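## Task

Using the inspection probe, first examine the LC port in the 5th of 6 columns counting from the left, the 6th of 10 blocks counting from the top, and the 2nd of 4 holes counting from the top. The probe captures an image only if it is fully inserted and kept motionless. Check the panel's phone. Only if it reports the port as not clean, insert the cleaner fully until its body stops, then inspect again. If the port is still not clean after two cleanings, it fails. Finish with both the probe and the cleaner withdrawn, and report pass or fail. Touching or disturbing anything else, forcing anything, or leaving the robot fallen or tilted can fail the task. The finished_scene answer holds only the result name or names, separated by commas if more than one (for example answer="comet, unicorn").

## Robot and tools

Robot: a LinearBot. It has an omnidirectional wheeled base and a vertical column about 1.7 m tall. A carriage rides up and down the column (lift_m, 0 to 1 m) and carries two identical six-joint arms, left and right, each ending in a two-finger gripper. The arm bases sit roughly 0.57 m + lift_m above the floor, and the carriage hangs about 0.15 m below them. Reach is about 0.78 m from the shoulder, but only about 0.38 m downward. Cameras: carriage_camera is fixed on the carriage and points forward and about 20 degrees down. left_wrist_camera and right_wrist_camera look out past each hand's fingertips. Parked arm joints 1 to 6 are 0, 0.05, 0.05, 1.45, 0, 0.

Frames: the base frame has its origin on the floor under the base centre, with x forward, y left and z up, in metres. left_hand and right_hand are reported in this frame as the midpoint between that hand's finger pads. quat_wxyz gives the hand's orientation: the hand's z axis runs along the fingers and its y axis is the opening direction. base_odometry is measured in the frame the base had at scene start and counts wheel turns only, so slip is counted as travel. Its heading is in rad, positive to the left.

move: one call carries one action plus an optional cameras list.
- base holds exactly one key, and each is a relative offset from where the base last measured itself: translate_m (metres, forward +, -2 to 2), strafe_m (metres, left +, -2 to 2) or rotate_rad (radians, counter-clockwise +, -6.3 to 6.3).
- joints is one dictionary covering both arms and the lift, keyed by name. Every value is an absolute target, not an offset. The keys are:
  - lift_m: 0 to 1.
  - joint1_rad: yaw about the vertical, 0 forward, + left, -2.617 to 3.054.
  - joint2_rad: shoulder, 0 to 3.141; 0 is upper arm back and level, 1.57 upright, 3.14 forward.
  - joint3_rad: elbow, 0 folded to 3.141 straight.
  - joint4_rad: wrist pitch, -1.57 to 1.57, + raises the tips.
  - joint5_rad: wrist yaw, -1.57 to 1.57, + turns the tips to the right.
  - joint6_rad: hand roll, -2.094 to 2.094, + clockwise seen from the forearm.
  - gripper_m: pad gap in metres, 0 to 0.093.
  Joint and gripper keys take a left_ or right_ prefix, for example left_joint4_rad or right_gripper_m.
- speeds optionally caps top speeds for this action only: translate_m and strafe_m 0.02 to 0.5 m/s, rotate_rad 0.05 to 1.57 rad/s, lift_m 0.08 to 0.25 m/s.
- min_time_s (0.1 to 8) sets a minimum duration for arm and gripper moves. It gives straighter, gentler motions.
- cameras: a list from carriage_camera, left_wrist_camera, right_wrist_camera or all. An empty list returns no images.
No action runs longer than 15 s. An unknown key makes the call invalid. An out-of-range value gets the call refused, and a refusal skips the later move, wait and finished_scene calls in the same reply.

wait(seconds 0 to 10): lets time pass with no new command, then returns state and images. zoom_image(camera, region [x0,y0,x1,y1] in pixels, top-left origin, at most 504x504): enlarges part of that camera's latest image. Images are 896x504. read_manual gives licence texts only. finished_scene(scene, answer) closes the scene and cannot be undone. Put unknown as the answer if you have none.

Result lines: move reads done when every motion finished, otherwise the worst status. base_status and joint_status use these words:
- off_target: stopped away from the target and may still be pushing.
- contact_stop or time_out: the target was dropped and the part holds where it is.
- not_followed: a safety check blocked arm targets, for example when the arms were about to touch.
on_its_own lists uncommanded behaviour, and its "held at" values are targets. motor_effort gives percent of maximum, with the peak in brackets. Joint torques wrap at ±28 N m on joints 1 to 3. The Motor temperatures line gives one block per arm: six joints, then the gripper. pictures lists the images in order.

Cautions:
- Hand readings can be off, usually with the true hand lower, especially at long reach. Small commanded turns may not happen.
- Arms have no contact stop, so a blocked arm keeps pressing. Insert tools slowly with min_time_s and watch effort and the wrist images.
- The base stops on wheel contact only and ignores the arms. Back off about 0.2 m after any contact stop.
- Arms left stretched out heat up, even while you think: MOTOR HOT appears at 75 °C, and at 100 °C the arm drops. Park arms between steps.
- Keep the two arms from hitting or pressing on each other.
- Keep the carriage low when you can and avoid sudden stops, so the robot does not tip. Only the images reveal a lean.
- Do not drop tools, slam anything, push hard, or disturb any other port.

Each tool is called after ">>>" in YAML: its name, and indented under it one key for each argument.

## Session

>>> move:

Scene clock: 0.00 s.
Joint torques (N m): no reading
Motor temperatures (°C): left_arm=[30 29 32 31 29 28 28] | right_arm=[30 30 31 35 29 26 27]
base_odometry: x=+0.000 y=+0.000 heading=+0.000
base_status: not commanded
joint_positions: lift_m=+0.254 left_joint1_rad=-0.576 left_joint2_rad=+1.221 left_joint3_rad=+0.842 left_joint4_rad=+0.544 left_joint5_rad=+0.198 left_joint6_rad=+0.000 left_gripper_m=+0.01735 right_joint1_rad=+0.480 right_joint2_rad=+1.156 right_joint3_rad=+0.892 right_joint4_rad=+0.234 right_joint5_rad=+0.490 right_joint6_rad=-0.010 right_gripper_m=+0.04775
joint_status: not commanded
motor_effort: lift_m=+33 drive_wheels=+1
left_hand: x=+0.5574 y=+0.0519 z=+1.1736 quat_wxyz=(+0.710, +0.255, +0.596, -0.277) (m; base frame)
right_hand: x=+0.6090 y=-0.1994 z=+1.1499 quat_wxyz=(+0.698, -0.005, +0.716, -0.012) (m; base frame)
pictures: carriage_camera, left_wrist_camera, right_wrist_camera

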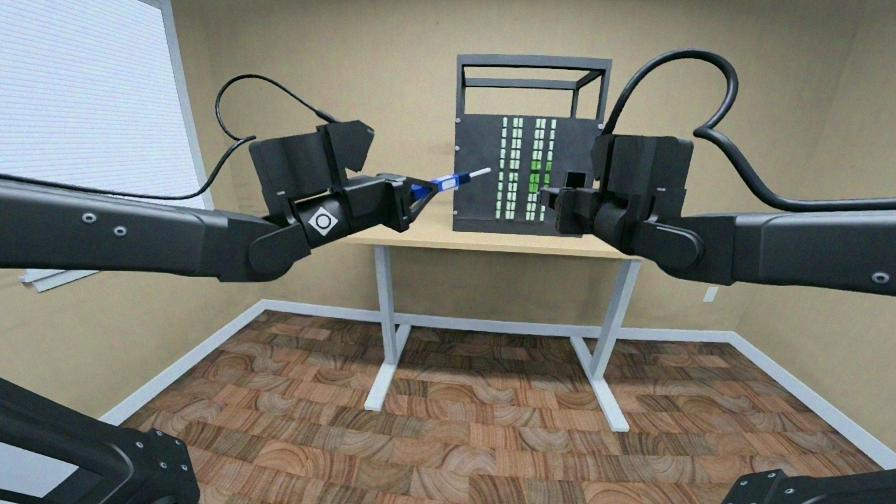

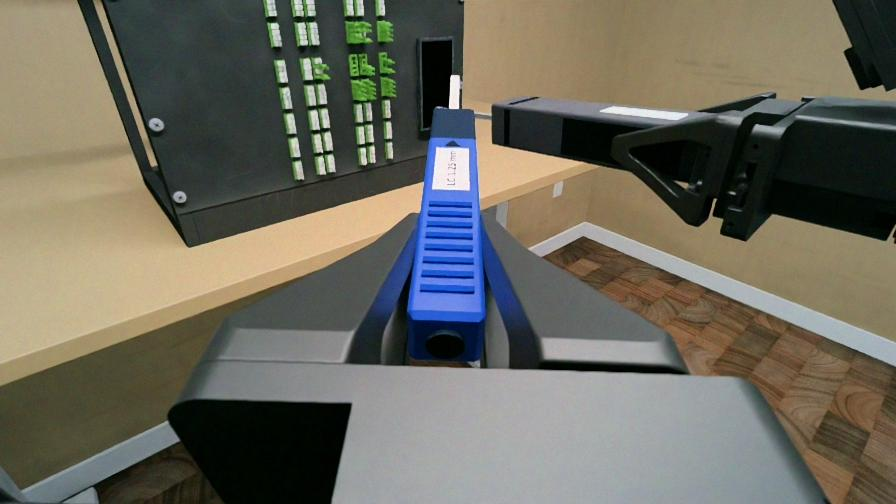

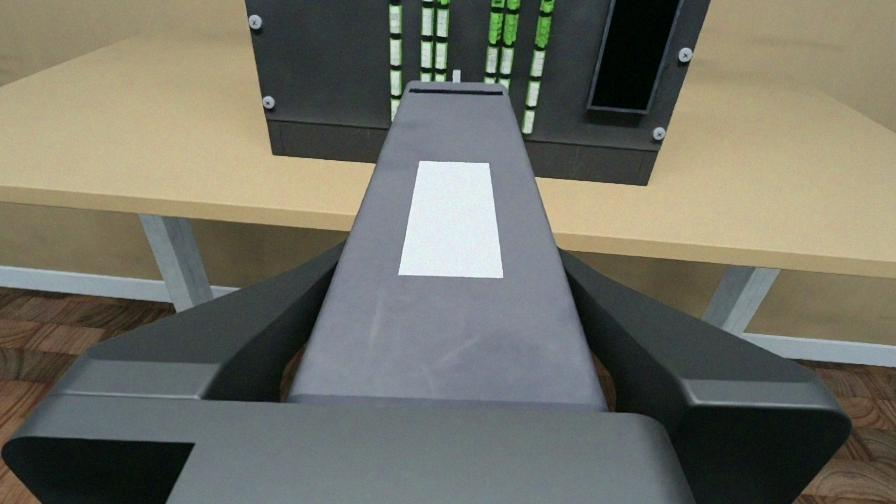

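>>> zoom_image:
  camera: "carriage_camera"
  region: [420, 40, 640, 260]

>>> zoom_image:
  camera: "left_wrist_camera"
  region: [60, 0, 500, 250]

>>> zoom_image:
  camera: "right_wrist_camera"
  region: [240, 0, 720, 280]

Scaled by 2.291 from the camera's 896x504 image, which has a finer 1280x720 frame.

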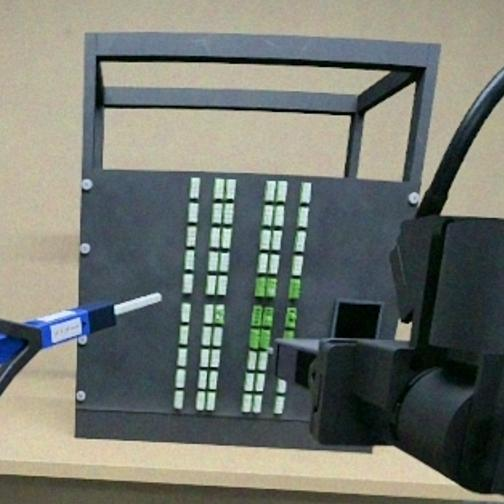

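Scaled by 1.145 from the camera's 896x504 image, which has a finer 1280x720 frame.

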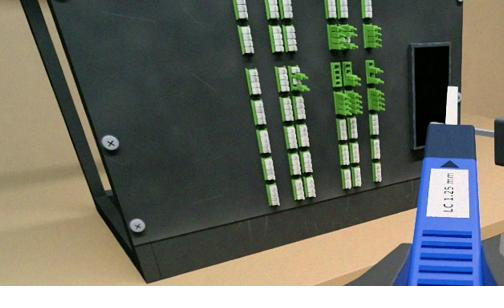

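Scaled by 1.050 from the camera's 896x504 image, which has a finer 1280x720 frame.

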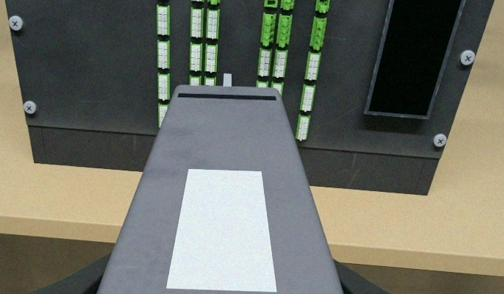

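>>> move:
  base: {"strafe_m": -0.2}
  speeds: {"strafe_m": 0.15}

Scene clock: 107.87 s.
Joint torques (N m): left_arm=[0.06 -4.56 7.84 2.27 0.04 -0.02] | right_arm=[-0.02 -3.28 8.47 3.2 0.07 -0.06]
Motor temperatures (°C): left_arm=[29 32 41 41 29 27 29] | right_arm=[30 31 39 51 28 26 29]
move: done
base_odometry: x=+0.000 y=-0.200 heading=+0.000
base_status: done
joint_positions: lift_m=+0.254 left_joint1_rad=-0.576 left_joint2_rad=+1.221 left_joint3_rad=+0.842 left_joint4_rad=+0.544 left_joint5_rad=+0.198 left_joint6_rad=+0.000 left_gripper_m=+0.01735 right_joint1_rad=+0.481 right_joint2_rad=+1.156 right_joint3_rad=+0.892 right_joint4_rad=+0.231 right_joint5_rad=+0.490 right_joint6_rad=-0.010 right_gripper_m=+0.04775
joint_status: not commanded
motor_effort: lift_m=+36(41) drive_wheels=-2(10)
left_hand: x=+0.5573 y=+0.0518 z=+1.1735 quat_wxyz=(+0.710, +0.255, +0.596, -0.277) (m; base frame)
right_hand: x=+0.6090 y=-0.1991 z=+1.1493 quat_wxyz=(+0.697, -0.006, +0.717, -0.012) (m; base frame)
pictures: carriage_camera, left_wrist_camera, right_wrist_camera
camera_calibration:
left_wrist_camera: T_world_to_cam=[[-0.690483, -0.723334, -0.00446742, 0.426538], [-0.351021, 0.340467, -0.872277, 1.20344], [0.632469, -0.600724, -0.488992, 0.378854], [0, 0, 0, 1]] pos_world=[0.477336, 0.126386, 1.23689]
right_wrist_camera: T_world_to_cam=[[0.025164, -0.997923, 0.0593053, -0.285631], [-0.604614, -0.0624366, -0.794067, 1.27665], [0.796121, -0.0158749, -0.60493, 0.327486], [0, 0, 0, 1]] pos_world=[0.518351, -0.200129, 1.22879]

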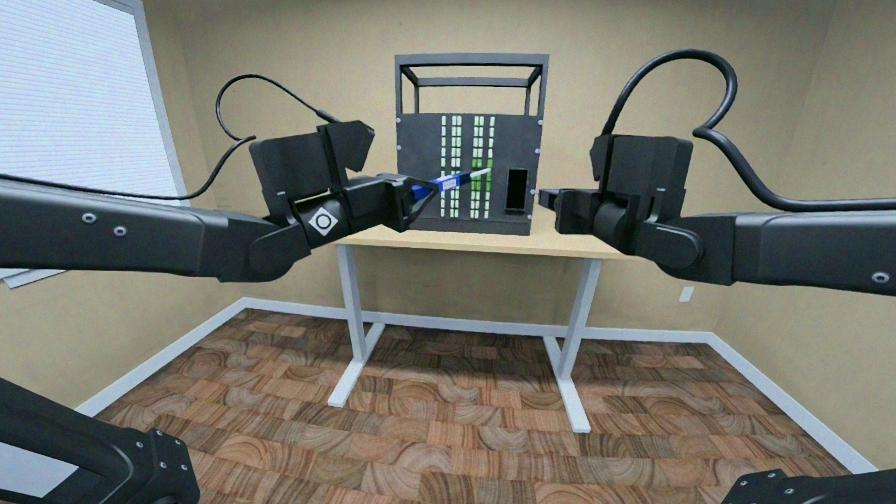

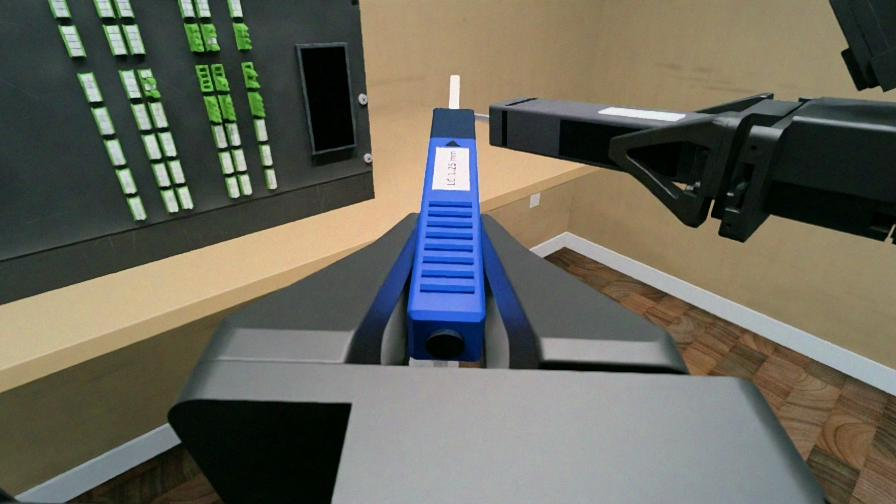

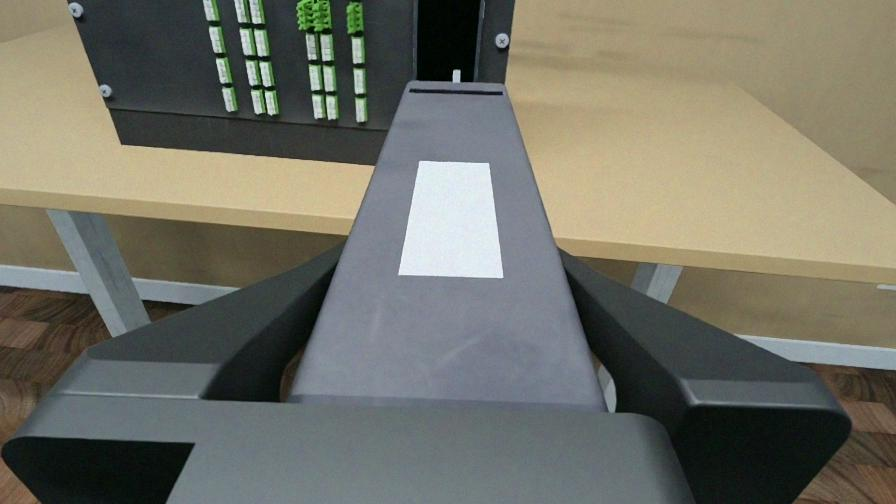

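>>> zoom_image:
  camera: "carriage_camera"
  region: [390, 50, 560, 240]

>>> zoom_image:
  camera: "left_wrist_camera"
  region: [40, 0, 380, 230]

>>> zoom_image:
  camera: "right_wrist_camera"
  region: [60, 0, 520, 160]

Scaled by 2.653 from the camera's 896x504 image, which has a finer 1280x720 frame.

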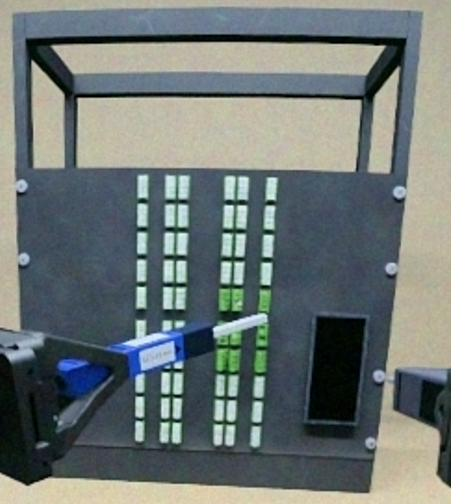

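Scaled by 1.482 from the camera's 896x504 image, which has a finer 1280x720 frame.

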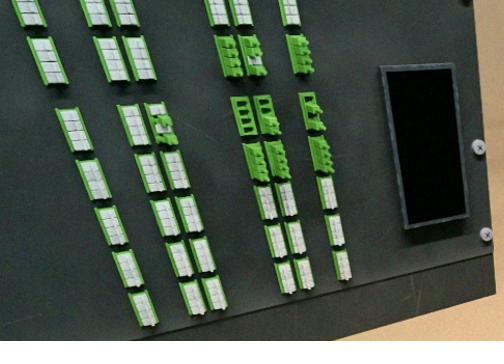

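Scaled by 1.096 from the camera's 896x504 image, which has a finer 1280x720 frame.

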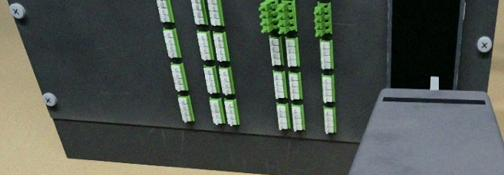

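>>> move:
  base: {"translate_m": 0.12}
  speeds: {"translate_m": 0.1}
  cameras: ["left_wrist_camera", "right_wrist_camera", "carriage_camera"]

>>> zoom_image:
  camera: "left_wrist_camera"
  region: [0, 0, 380, 230]

>>> zoom_image:
  camera: "carriage_camera"
  region: [380, 20, 590, 260]

Scene clock: 118.40 s.
Joint torques (N m): left_arm=[0.08 -4.48 7.88 2.28 0.03 -0.02] | right_arm=[0.01 -3.25 8.44 3.23 0.07 -0.06]
Motor temperatures (°C): left_arm=[29 32 41 41 28 27 29] | right_arm=[30 31 39 51 28 26 29]
move: done
base_odometry: x=+0.120 y=-0.200 heading=+0.000
base_status: done
joint_positions: lift_m=+0.254 left_joint1_rad=-0.576 left_joint2_rad=+1.221 left_joint3_rad=+0.842 left_joint4_rad=+0.542 left_joint5_rad=+0.198 left_joint6_rad=+0.000 left_gripper_m=+0.01735 right_joint1_rad=+0.481 right_joint2_rad=+1.156 right_joint3_rad=+0.892 right_joint4_rad=+0.228 right_joint5_rad=+0.490 right_joint6_rad=-0.010 right_gripper_m=+0.04775
joint_status: not commanded
motor_effort: lift_m=+36(40) drive_wheels=-4(7)
left_hand: x=+0.5574 y=+0.0518 z=+1.1730 quat_wxyz=(+0.709, +0.255, +0.596, -0.277) (m; base frame)
right_hand: x=+0.6089 y=-0.1991 z=+1.1485 quat_wxyz=(+0.696, -0.006, +0.718, -0.013) (m; base frame)
pictures: carriage_camera, left_wrist_camera, right_wrist_camera
camera_calibration:
left_wrist_camera: T_world_to_cam=[[-0.690177, -0.72363, -0.0040262, 0.425948], [-0.352572, 0.341121, -0.871395, 1.20285], [0.631941, -0.599997, -0.490565, 0.380621], [0, 0, 0, 1]] pos_world=[0.477542, 0.126282, 1.23659]
right_wrist_camera: T_world_to_cam=[[0.0253419, -0.997833, 0.0607287, -0.287327], [-0.60701, -0.0636265, -0.792143, 1.27502], [0.79429, -0.0167886, -0.607307, 0.330707], [0, 0, 0, 1]] pos_world=[0.518554, -0.200028, 1.22829]

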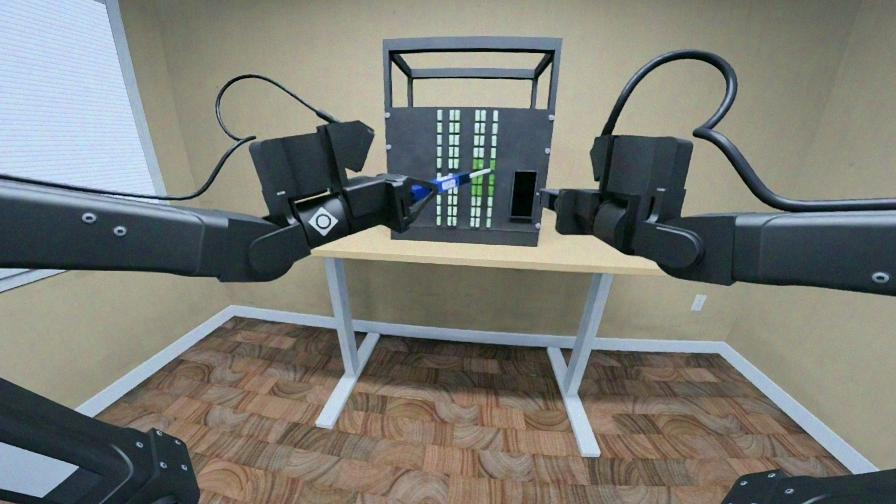

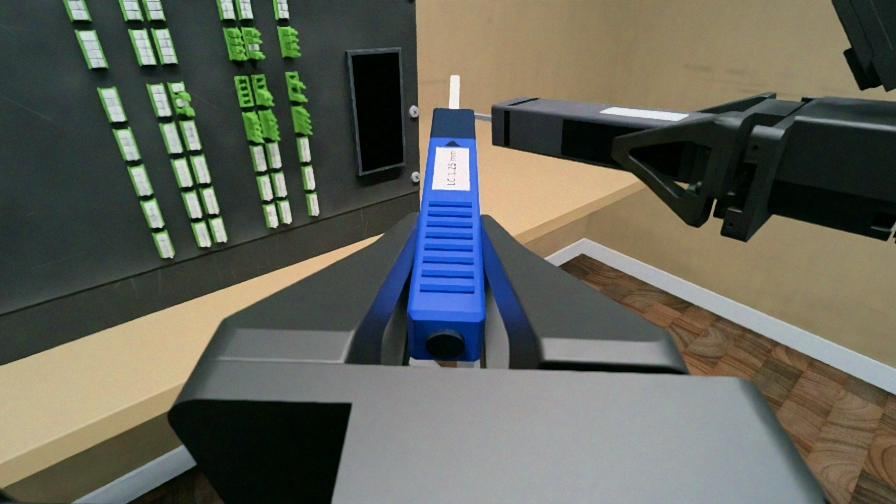

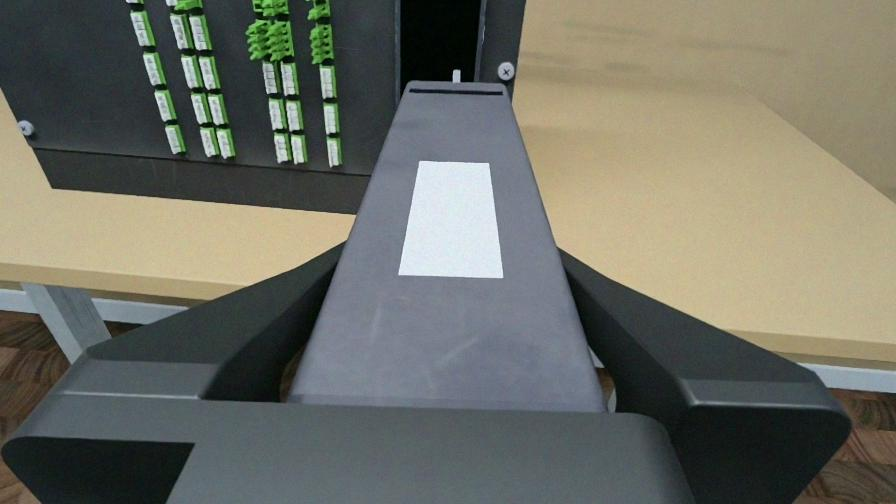

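Scaled by 1.326 from the camera's 896x504 image, which has a finer 1280x720 frame.

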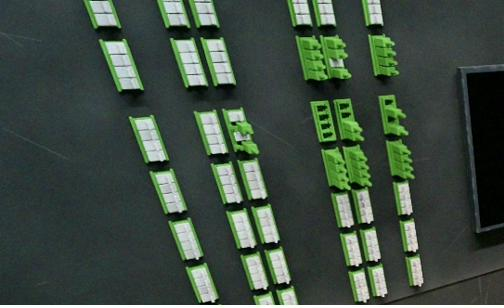

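Scaled by 2.100 from the camera's 896x504 image, which has a finer 1280x720 frame.

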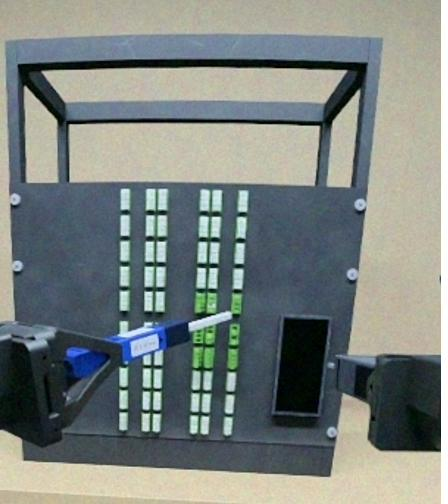

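>>> move:
  joints: {"left_joint1_rad": 0.0, "left_joint5_rad": 0.5}
  min_time_s: 2.5
  cameras: ["left_wrist_camera"]

Scene clock: 151.47 s.
Joint torques (N m): left_arm=[0.59 -4.49 7.77 2.22 0.18 -0.02] | right_arm=[-0.01 -3.28 8.44 3.25 0.08 -0.06]
Motor temperatures (°C): left_arm=[29 32 42 41 28 27 30] | right_arm=[30 31 40 51 28 26 30]
move: done
base_odometry: x=+0.120 y=-0.200 heading=+0.000
base_status: not commanded
joint_positions: lift_m=+0.254 left_joint1_rad=-0.006 left_joint2_rad=+1.221 left_joint3_rad=+0.842 left_joint4_rad=+0.542 left_joint5_rad=+0.488 left_joint6_rad=+0.000 left_gripper_m=+0.01735 right_joint1_rad=+0.481 right_joint2_rad=+1.156 right_joint3_rad=+0.892 right_joint4_rad=+0.228 right_joint5_rad=+0.490 right_joint6_rad=-0.010 right_gripper_m=+0.04775
joint_status: all done
motor_effort: lift_m=+34(38) drive_wheels=-4(4)
left_hand: x=+0.6265 y=+0.2253 z=+1.1703 quat_wxyz=(+0.739, +0.186, +0.628, -0.159) (m; base frame)
right_hand: x=+0.6089 y=-0.1991 z=+1.1485 quat_wxyz=(+0.696, -0.006, +0.718, -0.013) (m; base frame)
pictures: left_wrist_camera
camera_calibration:
left_wrist_camera: T_world_to_cam=[[-0.459865, -0.886679, -0.0482235, 0.543278], [-0.427914, 0.268863, -0.862903, 1.21916], [0.778083, -0.376183, -0.503063, 0.312449], [0, 0, 0, 1]] pos_world=[0.528417, 0.271466, 1.23539]

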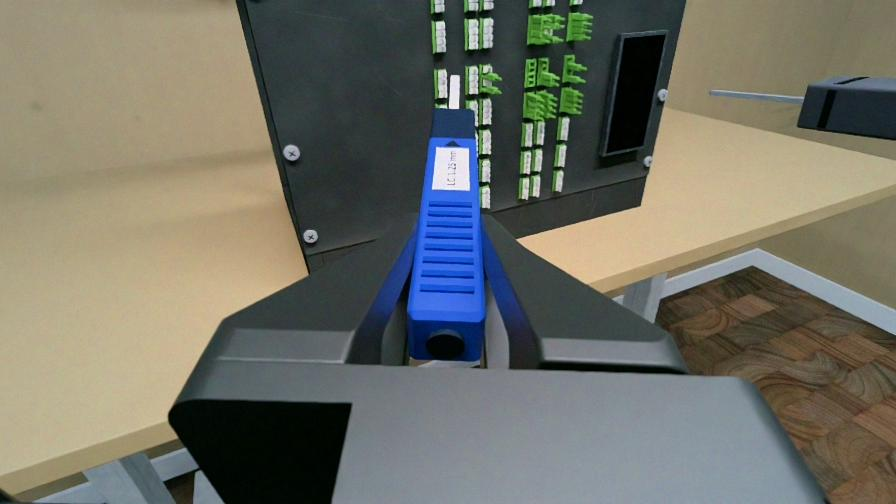

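>>> zoom_image:
  camera: "left_wrist_camera"
  region: [420, 0, 720, 220]

>>> zoom_image:
  camera: "left_wrist_camera"
  region: [700, 60, 896, 160]

Scaled by 1.680 from the camera's 896x504 image, which has a finer 1280x720 frame.

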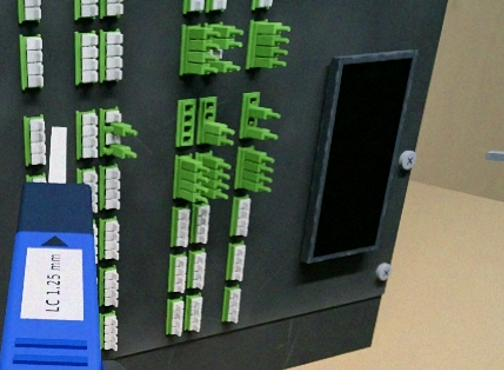

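Scaled by 2.571 from the camera's 896x504 image, which has a finer 1280x720 frame.

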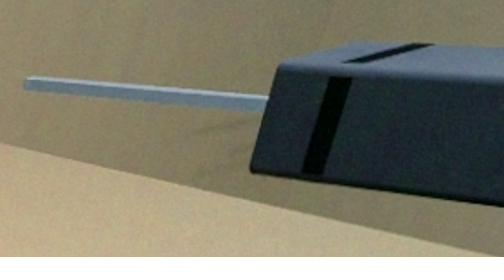

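>>> zoom_image:
  camera: "left_wrist_camera"
  region: [510, 40, 610, 130]

Scaled by 5.040 from the camera's 896x504 image, which has a finer 1280x720 frame.

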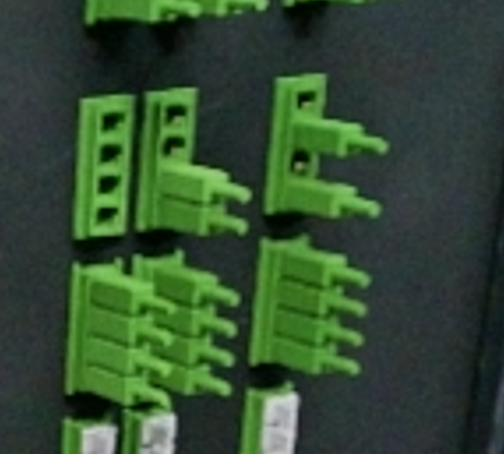

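>>> move:
  base: {"rotate_rad": -0.045}
  speeds: {"rotate_rad": 0.1}
  cameras: ["carriage_camera", "left_wrist_camera", "right_wrist_camera"]

Scene clock: 197.70 s.
Joint torques (N m): left_arm=[0.4 -4.49 7.83 2.21 0.12 -0.03] | right_arm=[0.02 -3.37 8.46 3.25 0.07 -0.06]
Motor temperatures (°C): left_arm=[29 31 43 42 28 27 30] | right_arm=[29 31 41 53 28 26 30]
move: done
base_odometry: x=+0.120 y=-0.200 heading=-0.045
base_status: done
joint_positions: lift_m=+0.254 left_joint1_rad=-0.004 left_joint2_rad=+1.221 left_joint3_rad=+0.842 left_joint4_rad=+0.542 left_joint5_rad=+0.491 left_joint6_rad=+0.000 left_gripper_m=+0.01735 right_joint1_rad=+0.481 right_joint2_rad=+1.156 right_joint3_rad=+0.892 right_joint4_rad=+0.228 right_joint5_rad=+0.490 right_joint6_rad=-0.010 right_gripper_m=+0.04775
joint_status: not commanded
motor_effort: lift_m=+33(39) drive_wheels=-5(7)
left_hand: x=+0.6264 y=+0.2257 z=+1.1703 quat_wxyz=(+0.739, +0.186, +0.628, -0.159) (m; base frame)
right_hand: x=+0.6091 y=-0.1991 z=+1.1482 quat_wxyz=(+0.695, -0.006, +0.718, -0.013) (m; base frame)
pictures: carriage_camera, left_wrist_camera, right_wrist_camera
camera_calibration:
left_wrist_camera: T_world_to_cam=[[-0.46042, -0.886371, -0.0485791, 0.544282], [-0.427768, 0.269488, -0.862781, 1.21865], [0.777836, -0.376461, -0.503238, 0.313023], [0, 0, 0, 1]] pos_world=[0.528418, 0.271865, 1.23539]
right_wrist_camera: T_world_to_cam=[[0.0250404, -0.997818, 0.0610908, -0.287507], [-0.60754, -0.0637194, -0.791729, 1.27473], [0.793894, -0.0172899, -0.60781, 0.331151], [0, 0, 0, 1]] pos_world=[0.518753, -0.199929, 1.22808]

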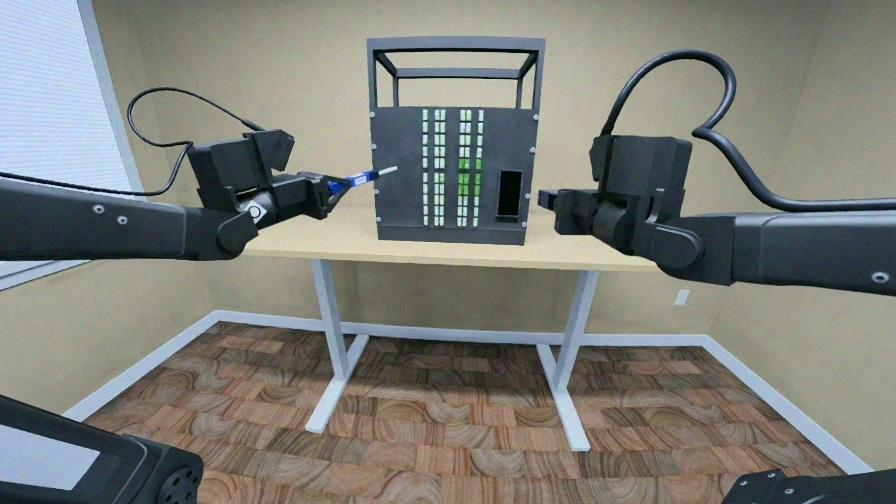

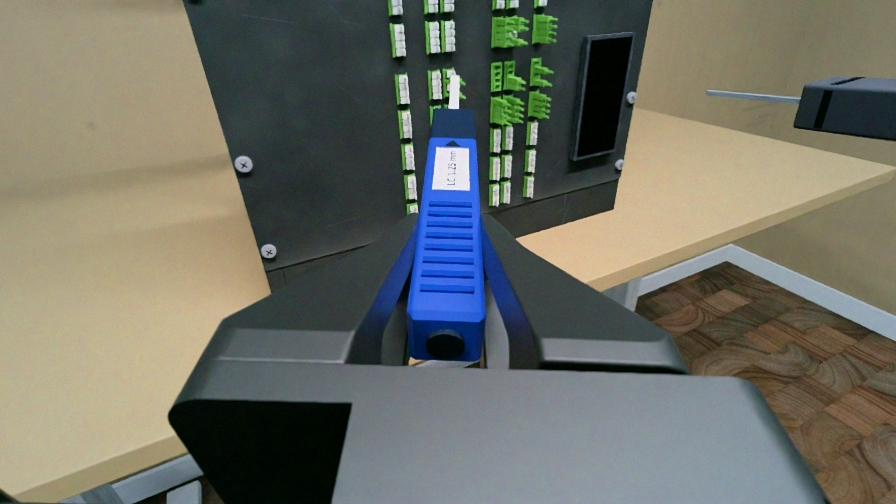

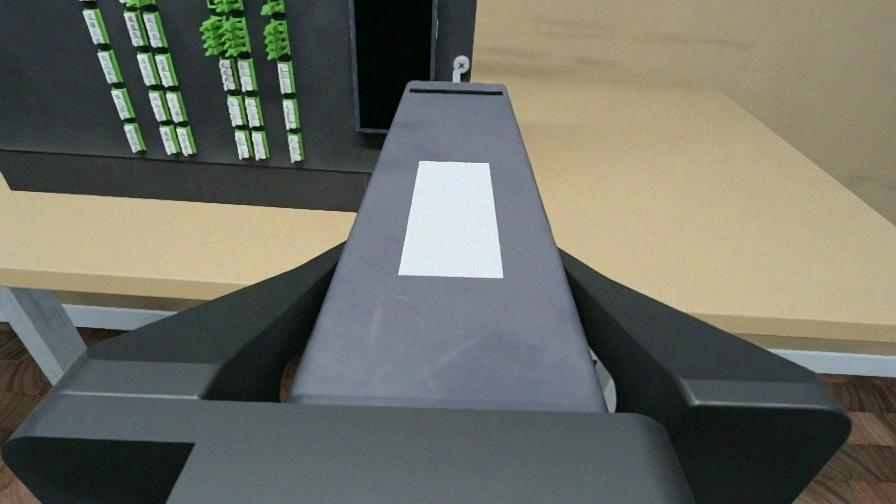

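>>> move:
  joints: {"right_joint1_rad": 0.873, "right_joint2_rad": 1.698, "right_joint3_rad": 1.326, "right_joint4_rad": 0.434, "right_joint5_rad": 0.873, "right_joint6_rad": -0.048}
  min_time_s: 4
  cameras: ["carriage_camera", "left_wrist_camera", "right_wrist_camera"]

>>> zoom_image:
  camera: "right_wrist_camera"
  region: [330, 0, 580, 140]

>>> zoom_image:
  camera: "left_wrist_camera"
  region: [450, 20, 700, 160]

Scene clock: 239.73 s.
Joint torques (N m): left_arm=[0.43 -4.46 7.82 2.21 0.11 -0.03] | right_arm=[0.72 -7.21 12.93 3.04 0.22 -0.15]
Motor temperatures (°C): left_arm=[29 31 43 42 28 27 30] | right_arm=[29 31 44 55 28 26 30]
move: off_target
base_odometry: x=+0.120 y=-0.200 heading=-0.045
base_status: not commanded
joint_positions: lift_m=+0.254 left_joint1_rad=-0.004 left_joint2_rad=+1.221 left_joint3_rad=+0.842 left_joint4_rad=+0.542 left_joint5_rad=+0.491 left_joint6_rad=+0.000 left_gripper_m=+0.01735 right_joint1_rad=+0.865 right_joint2_rad=+1.690 right_joint3_rad=+1.270 right_joint4_rad=+0.377 right_joint5_rad=+0.859 right_joint6_rad=-0.039 right_gripper_m=+0.04775
joint_status: right_joint4_rad off_target (ended at +0.377, target +0.434); the others done
motor_effort: lift_m=+33(40) drive_wheels=-5(5)
left_hand: x=+0.6264 y=+0.2257 z=+1.1703 quat_wxyz=(+0.739, +0.186, +0.628, -0.159) (m; base frame)
right_hand: x=+0.6386 y=-0.0229 z=+1.1303 quat_wxyz=(+0.697, -0.028, +0.716, -0.022) (m; base frame)
pictures: carriage_camera, left_wrist_camera, right_wrist_camera
camera_calibration:
left_wrist_camera: T_world_to_cam=[[-0.46042, -0.886371, -0.0485791, 0.544282], [-0.427768, 0.269488, -0.862781, 1.21865], [0.777836, -0.376461, -0.503238, 0.313023], [0, 0, 0, 1]] pos_world=[0.528418, 0.271865, 1.23539]
right_wrist_camera: T_world_to_cam=[[0.0416992, -0.993642, 0.104582, -0.171041], [-0.602252, -0.108517, -0.790896, 1.28437], [0.797216, -0.0300048, -0.602947, 0.29205], [0, 0, 0, 1]] pos_world=[0.547817, -0.0218153, 1.20978]

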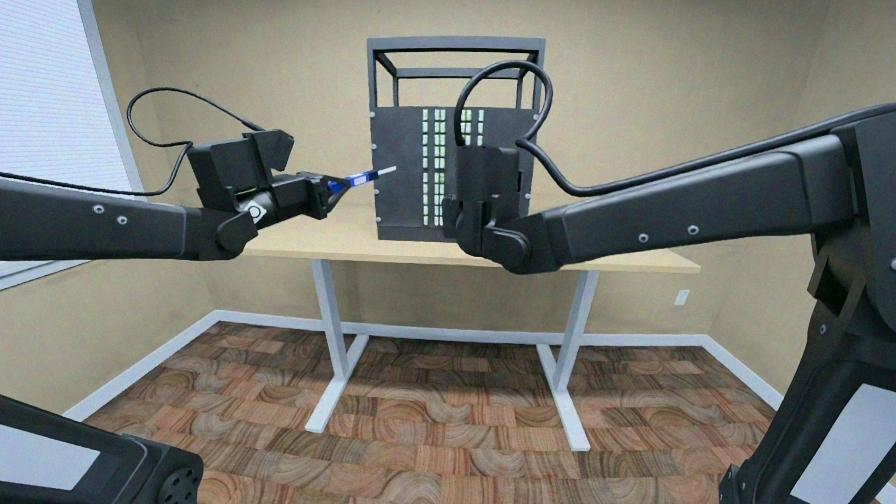

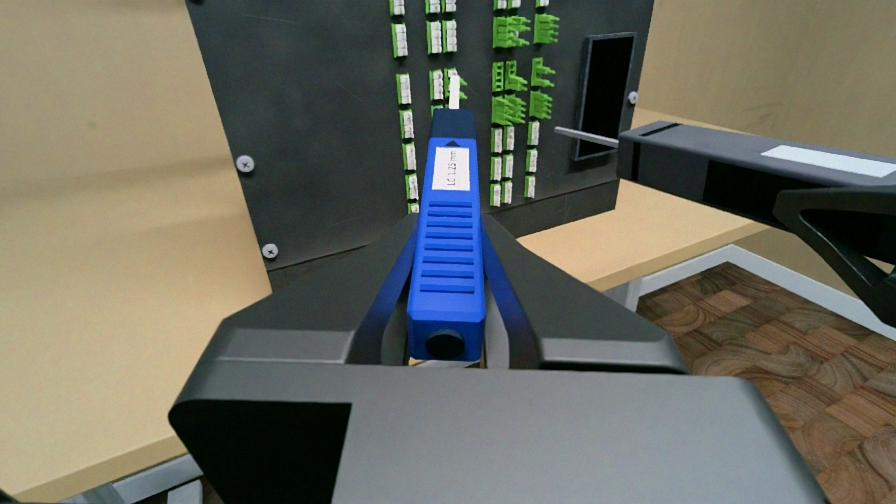

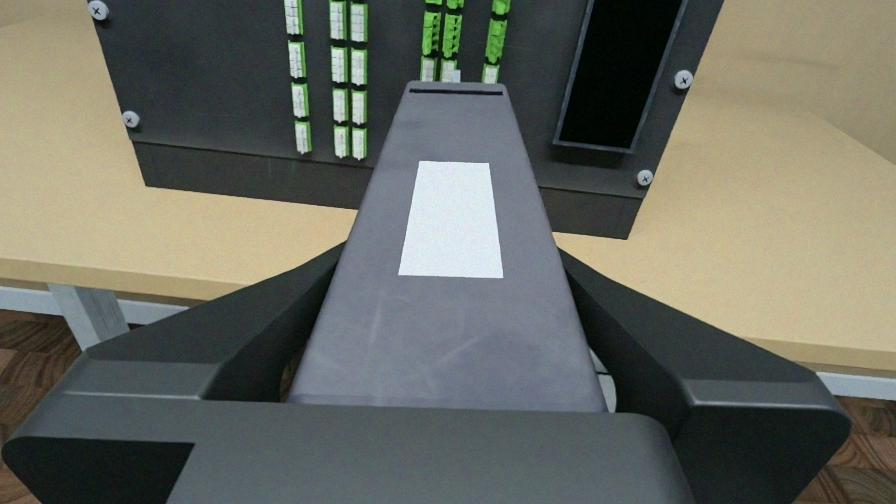

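Scaled by 2.016 from the camera's 896x504 image, which has a finer 1280x720 frame.

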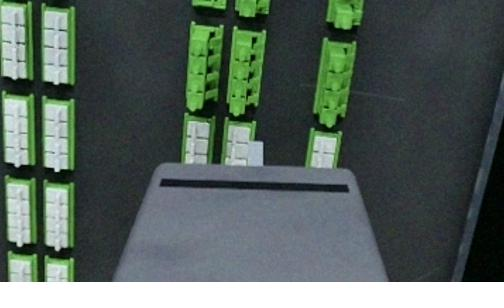

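Scaled by 2.016 from the camera's 896x504 image, which has a finer 1280x720 frame.

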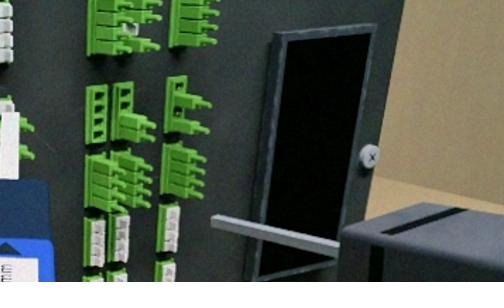

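>>> move:
  joints: {"right_joint1_rad": 0.896, "right_joint2_rad": 1.679, "right_joint3_rad": 1.397, "right_joint4_rad": 0.420, "right_joint5_rad": 0.902, "right_joint6_rad": -0.030}
  min_time_s: 3
  cameras: ["left_wrist_camera", "right_wrist_camera"]

>>> zoom_image:
  camera: "right_wrist_camera"
  region: [330, 0, 580, 140]

>>> zoom_image:
  camera: "left_wrist_camera"
  region: [450, 20, 700, 160]

Scene clock: 268.87 s.
Joint torques (N m): left_arm=[0.43 -4.48 7.8 2.22 0.11 -0.02] | right_arm=[0.7 -8.76 12.89 2.8 0.14 0.04]
Motor temperatures (°C): left_arm=[29 31 44 42 28 27 30] | right_arm=[29 34 53 55 28 26 30]
move: off_target
base_odometry: x=+0.120 y=-0.200 heading=-0.045
base_status: not commanded
joint_positions: lift_m=+0.254 left_joint1_rad=-0.004 left_joint2_rad=+1.221 left_joint3_rad=+0.842 left_joint4_rad=+0.542 left_joint5_rad=+0.491 left_joint6_rad=+0.000 left_gripper_m=+0.01735 right_joint1_rad=+0.888 right_joint2_rad=+1.690 right_joint3_rad=+1.342 right_joint4_rad=+0.378 right_joint5_rad=+0.891 right_joint6_rad=-0.039 right_gripper_m=+0.04775
joint_status: right_joint4_rad off_target (ended at +0.378, target +0.420); the others done
motor_effort: lift_m=+34(41) drive_wheels=-5(5)
left_hand: x=+0.6264 y=+0.2257 z=+1.1703 quat_wxyz=(+0.739, +0.186, +0.628, -0.159) (m; base frame)
right_hand: x=+0.6337 y=-0.0170 z=+1.1616 quat_wxyz=(+0.714, -0.004, +0.700, -0.006) (m; base frame)
pictures: left_wrist_camera, right_wrist_camera
camera_calibration:
left_wrist_camera: T_world_to_cam=[[-0.46042, -0.886371, -0.0485791, 0.544282], [-0.427768, 0.269488, -0.862781, 1.21865], [0.777836, -0.376461, -0.503238, 0.313023], [0, 0, 0, 1]] pos_world=[0.528418, 0.271865, 1.23539]
right_wrist_camera: T_world_to_cam=[[0.0285762, -0.998318, 0.0504496, -0.09708], [-0.565525, -0.0577629, -0.822706, 1.3213], [0.824236, -0.00502071, -0.566225, 0.255593], [0, 0, 0, 1]] pos_world=[0.539334, -0.0193114, 1.23666]

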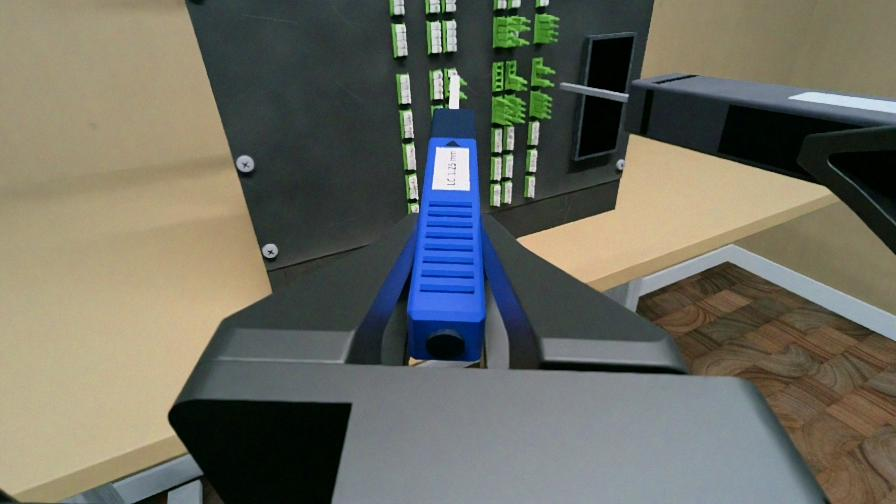

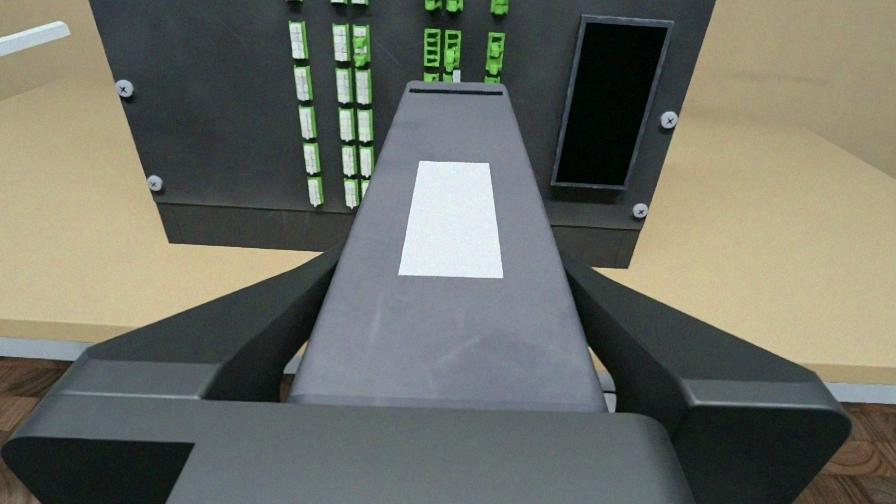

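Scaled by 2.016 from the camera's 896x504 image, which has a finer 1280x720 frame.

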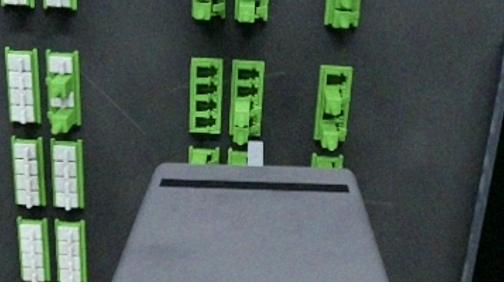

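Scaled by 2.016 from the camera's 896x504 image, which has a finer 1280x720 frame.

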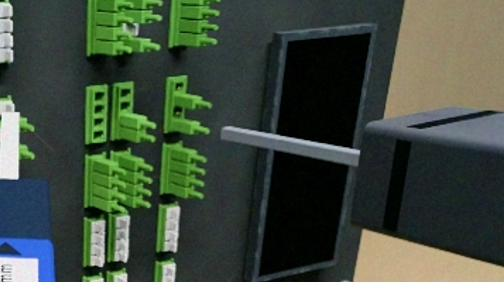

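>>> zoom_image:
  camera: "right_wrist_camera"
  region: [415, 20, 515, 90]

>>> zoom_image:
  camera: "left_wrist_camera"
  region: [485, 50, 585, 120]

Scaled by 5.040 from the camera's 896x504 image, which has a finer 1280x720 frame.

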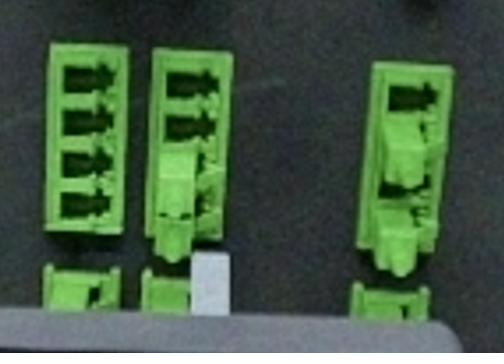

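Scaled by 5.040 from the camera's 896x504 image, which has a finer 1280x720 frame.

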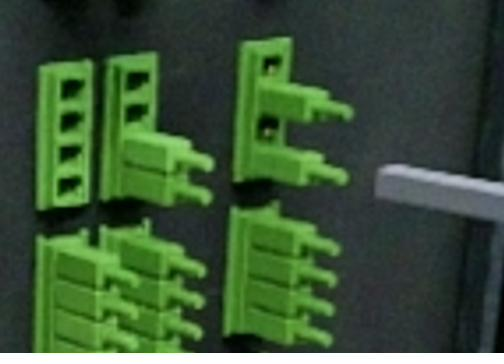

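>>> move:
  joints: {"right_joint1_rad": 0.904, "right_joint5_rad": 0.910, "lift_m": 0.259}
  min_time_s: 1
  base: {"translate_m": 0.02}
  speeds: {"translate_m": 0.05}
  cameras: ["left_wrist_camera", "right_wrist_camera"]

>>> zoom_image:
  camera: "right_wrist_camera"
  region: [415, 20, 515, 90]

>>> zoom_image:
  camera: "left_wrist_camera"
  region: [485, 50, 585, 120]

Scene clock: 350.27 s.
Joint torques (N m): left_arm=[0.4 -4.48 7.82 2.24 0.11 -0.03] | right_arm=[0.68 -8.76 12.3 2.86 0.13 0.04]
Motor temperatures (°C): left_arm=[29 31 44 43 28 27 30] | right_arm=[29 40 68 56 28 26 30]
move: done
base_odometry: x=+0.140 y=-0.201 heading=-0.045
base_status: done
joint_positions: lift_m=+0.259 left_joint1_rad=-0.004 left_joint2_rad=+1.221 left_joint3_rad=+0.841 left_joint4_rad=+0.541 left_joint5_rad=+0.491 left_joint6_rad=+0.000 left_gripper_m=+0.01735 right_joint1_rad=+0.897 right_joint2_rad=+1.690 right_joint3_rad=+1.349 right_joint4_rad=+0.372 right_joint5_rad=+0.900 right_joint6_rad=-0.038 right_gripper_m=+0.04775
joint_status: all done
motor_effort: lift_m=+37(43) drive_wheels=-6(11)
left_hand: x=+0.6264 y=+0.2256 z=+1.1741 quat_wxyz=(+0.738, +0.186, +0.628, -0.159) (m; base frame)
right_hand: x=+0.6313 y=-0.0150 z=+1.1679 quat_wxyz=(+0.714, -0.003, +0.700, -0.006) (m; base frame)
pictures: left_wrist_camera, right_wrist_camera
camera_calibration:
left_wrist_camera: T_world_to_cam=[[-0.46091, -0.886157, -0.047819, 0.543835], [-0.429253, 0.269777, -0.861953, 1.22196], [0.776726, -0.376756, -0.504728, 0.31744], [0, 0, 0, 1]] pos_world=[0.528624, 0.271865, 1.2395]
right_wrist_camera: T_world_to_cam=[[0.0278303, -0.99841, 0.0490244, -0.0932663], [-0.565194, -0.056168, -0.823043, 1.3255], [0.824488, -0.00480277, -0.565859, 0.260561], [0, 0, 0, 1]] pos_world=[0.53693, -0.0174159, 1.24296]

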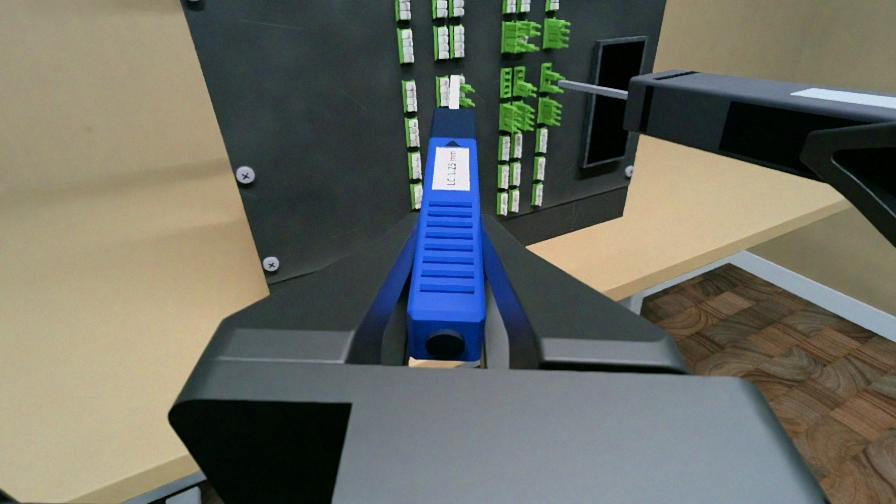

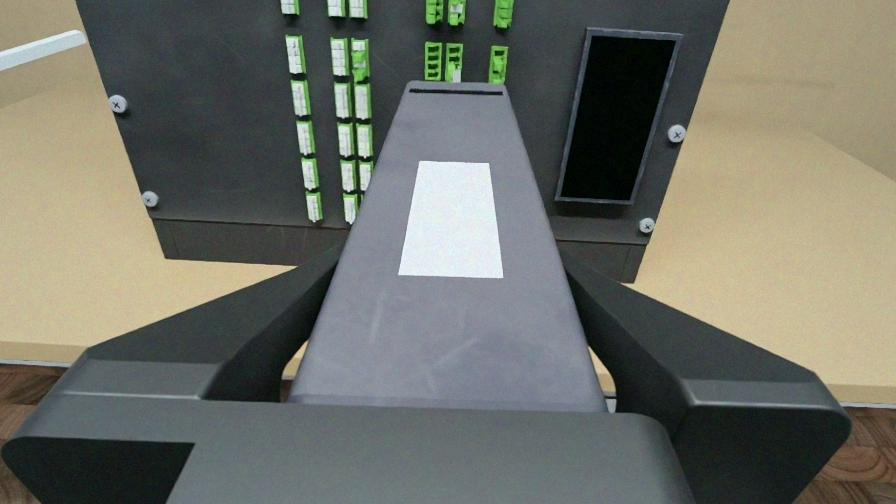

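Scaled by 5.040 from the camera's 896x504 image, which has a finer 1280x720 frame.

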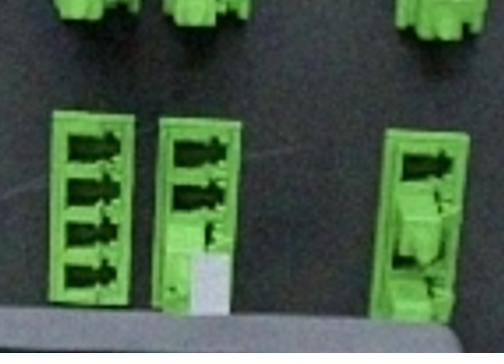

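Scaled by 5.040 from the camera's 896x504 image, which has a finer 1280x720 frame.

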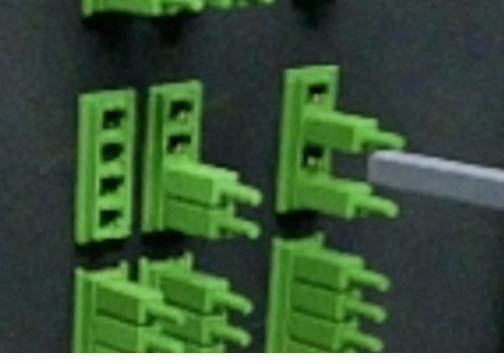

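>>> move:
  joints: {"right_joint3_rad": 1.372}
  min_time_s: 0.5
  cameras: []

Scene clock: 357.97 s.
Joint torques (N m): left_arm=[0.39 -4.49 7.83 2.24 0.11 -0.03] | right_arm=[0.68 -8.7 10.14 2.85 0.13 0.03]
Motor temperatures (°C): left_arm=[29 31 44 43 28 27 30] | right_arm=[29 40 68 57 28 26 30]
move: done
base_odometry: x=+0.140 y=-0.201 heading=-0.045
base_status: not commanded
joint_positions: lift_m=+0.259 left_joint1_rad=-0.004 left_joint2_rad=+1.221 left_joint3_rad=+0.841 left_joint4_rad=+0.541 left_joint5_rad=+0.491 left_joint6_rad=+0.000 left_gripper_m=+0.01735 right_joint1_rad=+0.897 right_joint2_rad=+1.690 right_joint3_rad=+1.349 right_joint4_rad=+0.372 right_joint5_rad=+0.900 right_joint6_rad=-0.038 right_gripper_m=+0.04775
joint_status: all done
motor_effort: lift_m=+41(43) drive_wheels=-6(6)
left_hand: x=+0.6264 y=+0.2256 z=+1.1741 quat_wxyz=(+0.738, +0.186, +0.628, -0.159) (m; base frame)
right_hand: x=+0.6313 y=-0.0150 z=+1.1679 quat_wxyz=(+0.714, -0.003, +0.700, -0.006) (m; base frame)
pictures: none
No camera images: "cameras" was empty.

>>> move:
  joints: {"right_joint3_rad": 1.342}
  min_time_s: 0.5
  cameras: []

Scene clock: 362.27 s.
Joint torques (N m): left_arm=[0.42 -4.45 7.86 2.24 0.11 -0.02] | right_arm=[0.69 -8.75 7.56 2.85 0.14 0.03]
Motor temperatures (°C): left_arm=[29 31 44 43 28 27 30] | right_arm=[29 40 67 58 28 26 30]
move: done
base_odometry: x=+0.140 y=-0.201 heading=-0.045
base_status: not commanded
joint_positions: lift_m=+0.259 left_joint1_rad=-0.004 left_joint2_rad=+1.221 left_joint3_rad=+0.841 left_joint4_rad=+0.541 left_joint5_rad=+0.491 left_joint6_rad=+0.000 left_gripper_m=+0.01735 right_joint1_rad=+0.897 right_joint2_rad=+1.690 right_joint3_rad=+1.349 right_joint4_rad=+0.372 right_joint5_rad=+0.900 right_joint6_rad=-0.038 right_gripper_m=+0.04775
joint_status: all done
motor_effort: lift_m=+39(43) drive_wheels=-6(6)
left_hand: x=+0.6264 y=+0.2256 z=+1.1741 quat_wxyz=(+0.738, +0.186, +0.628, -0.159) (m; base frame)
right_hand: x=+0.6313 y=-0.0150 z=+1.1679 quat_wxyz=(+0.714, -0.003, +0.700, -0.006) (m; base frame)
pictures: none
No camera images: "cameras" was empty.

>>> move:
  joints: {"right_joint3_rad": 1.332, "right_joint4_rad": 0.385, "right_joint2_rad": 1.692}
  min_time_s: 0.5
  cameras: []

Scene clock: 366.40 s.
Joint torques (N m): left_arm=[0.39 -4.46 7.83 2.23 0.11 -0.02] | right_arm=[0.72 -7.69 7.65 2.81 0.15 0.03]
Motor temperatures (°C): left_arm=[29 31 44 43 28 27 30] | right_arm=[29 41 65 58 28 26 30]
move: off_target
base_odometry: x=+0.140 y=-0.201 heading=-0.045
base_status: not commanded
joint_positions: lift_m=+0.259 left_joint1_rad=-0.004 left_joint2_rad=+1.221 left_joint3_rad=+0.841 left_joint4_rad=+0.541 left_joint5_rad=+0.491 left_joint6_rad=+0.000 left_gripper_m=+0.01735 right_joint1_rad=+0.897 right_joint2_rad=+1.690 right_joint3_rad=+1.338 right_joint4_rad=+0.344 right_joint5_rad=+0.900 right_joint6_rad=-0.038 right_gripper_m=+0.04775
joint_status: right_joint4_rad off_target (ended at +0.344, target +0.385); the others done
motor_effort: lift_m=+38(42) drive_wheels=-6(6)
left_hand: x=+0.6264 y=+0.2256 z=+1.1741 quat_wxyz=(+0.738, +0.186, +0.628, -0.159) (m; base frame)
right_hand: x=+0.6312 y=-0.0152 z=+1.1579 quat_wxyz=(+0.705, -0.014, +0.709, -0.017) (m; base frame)
pictures: none
No camera images: "cameras" was empty.


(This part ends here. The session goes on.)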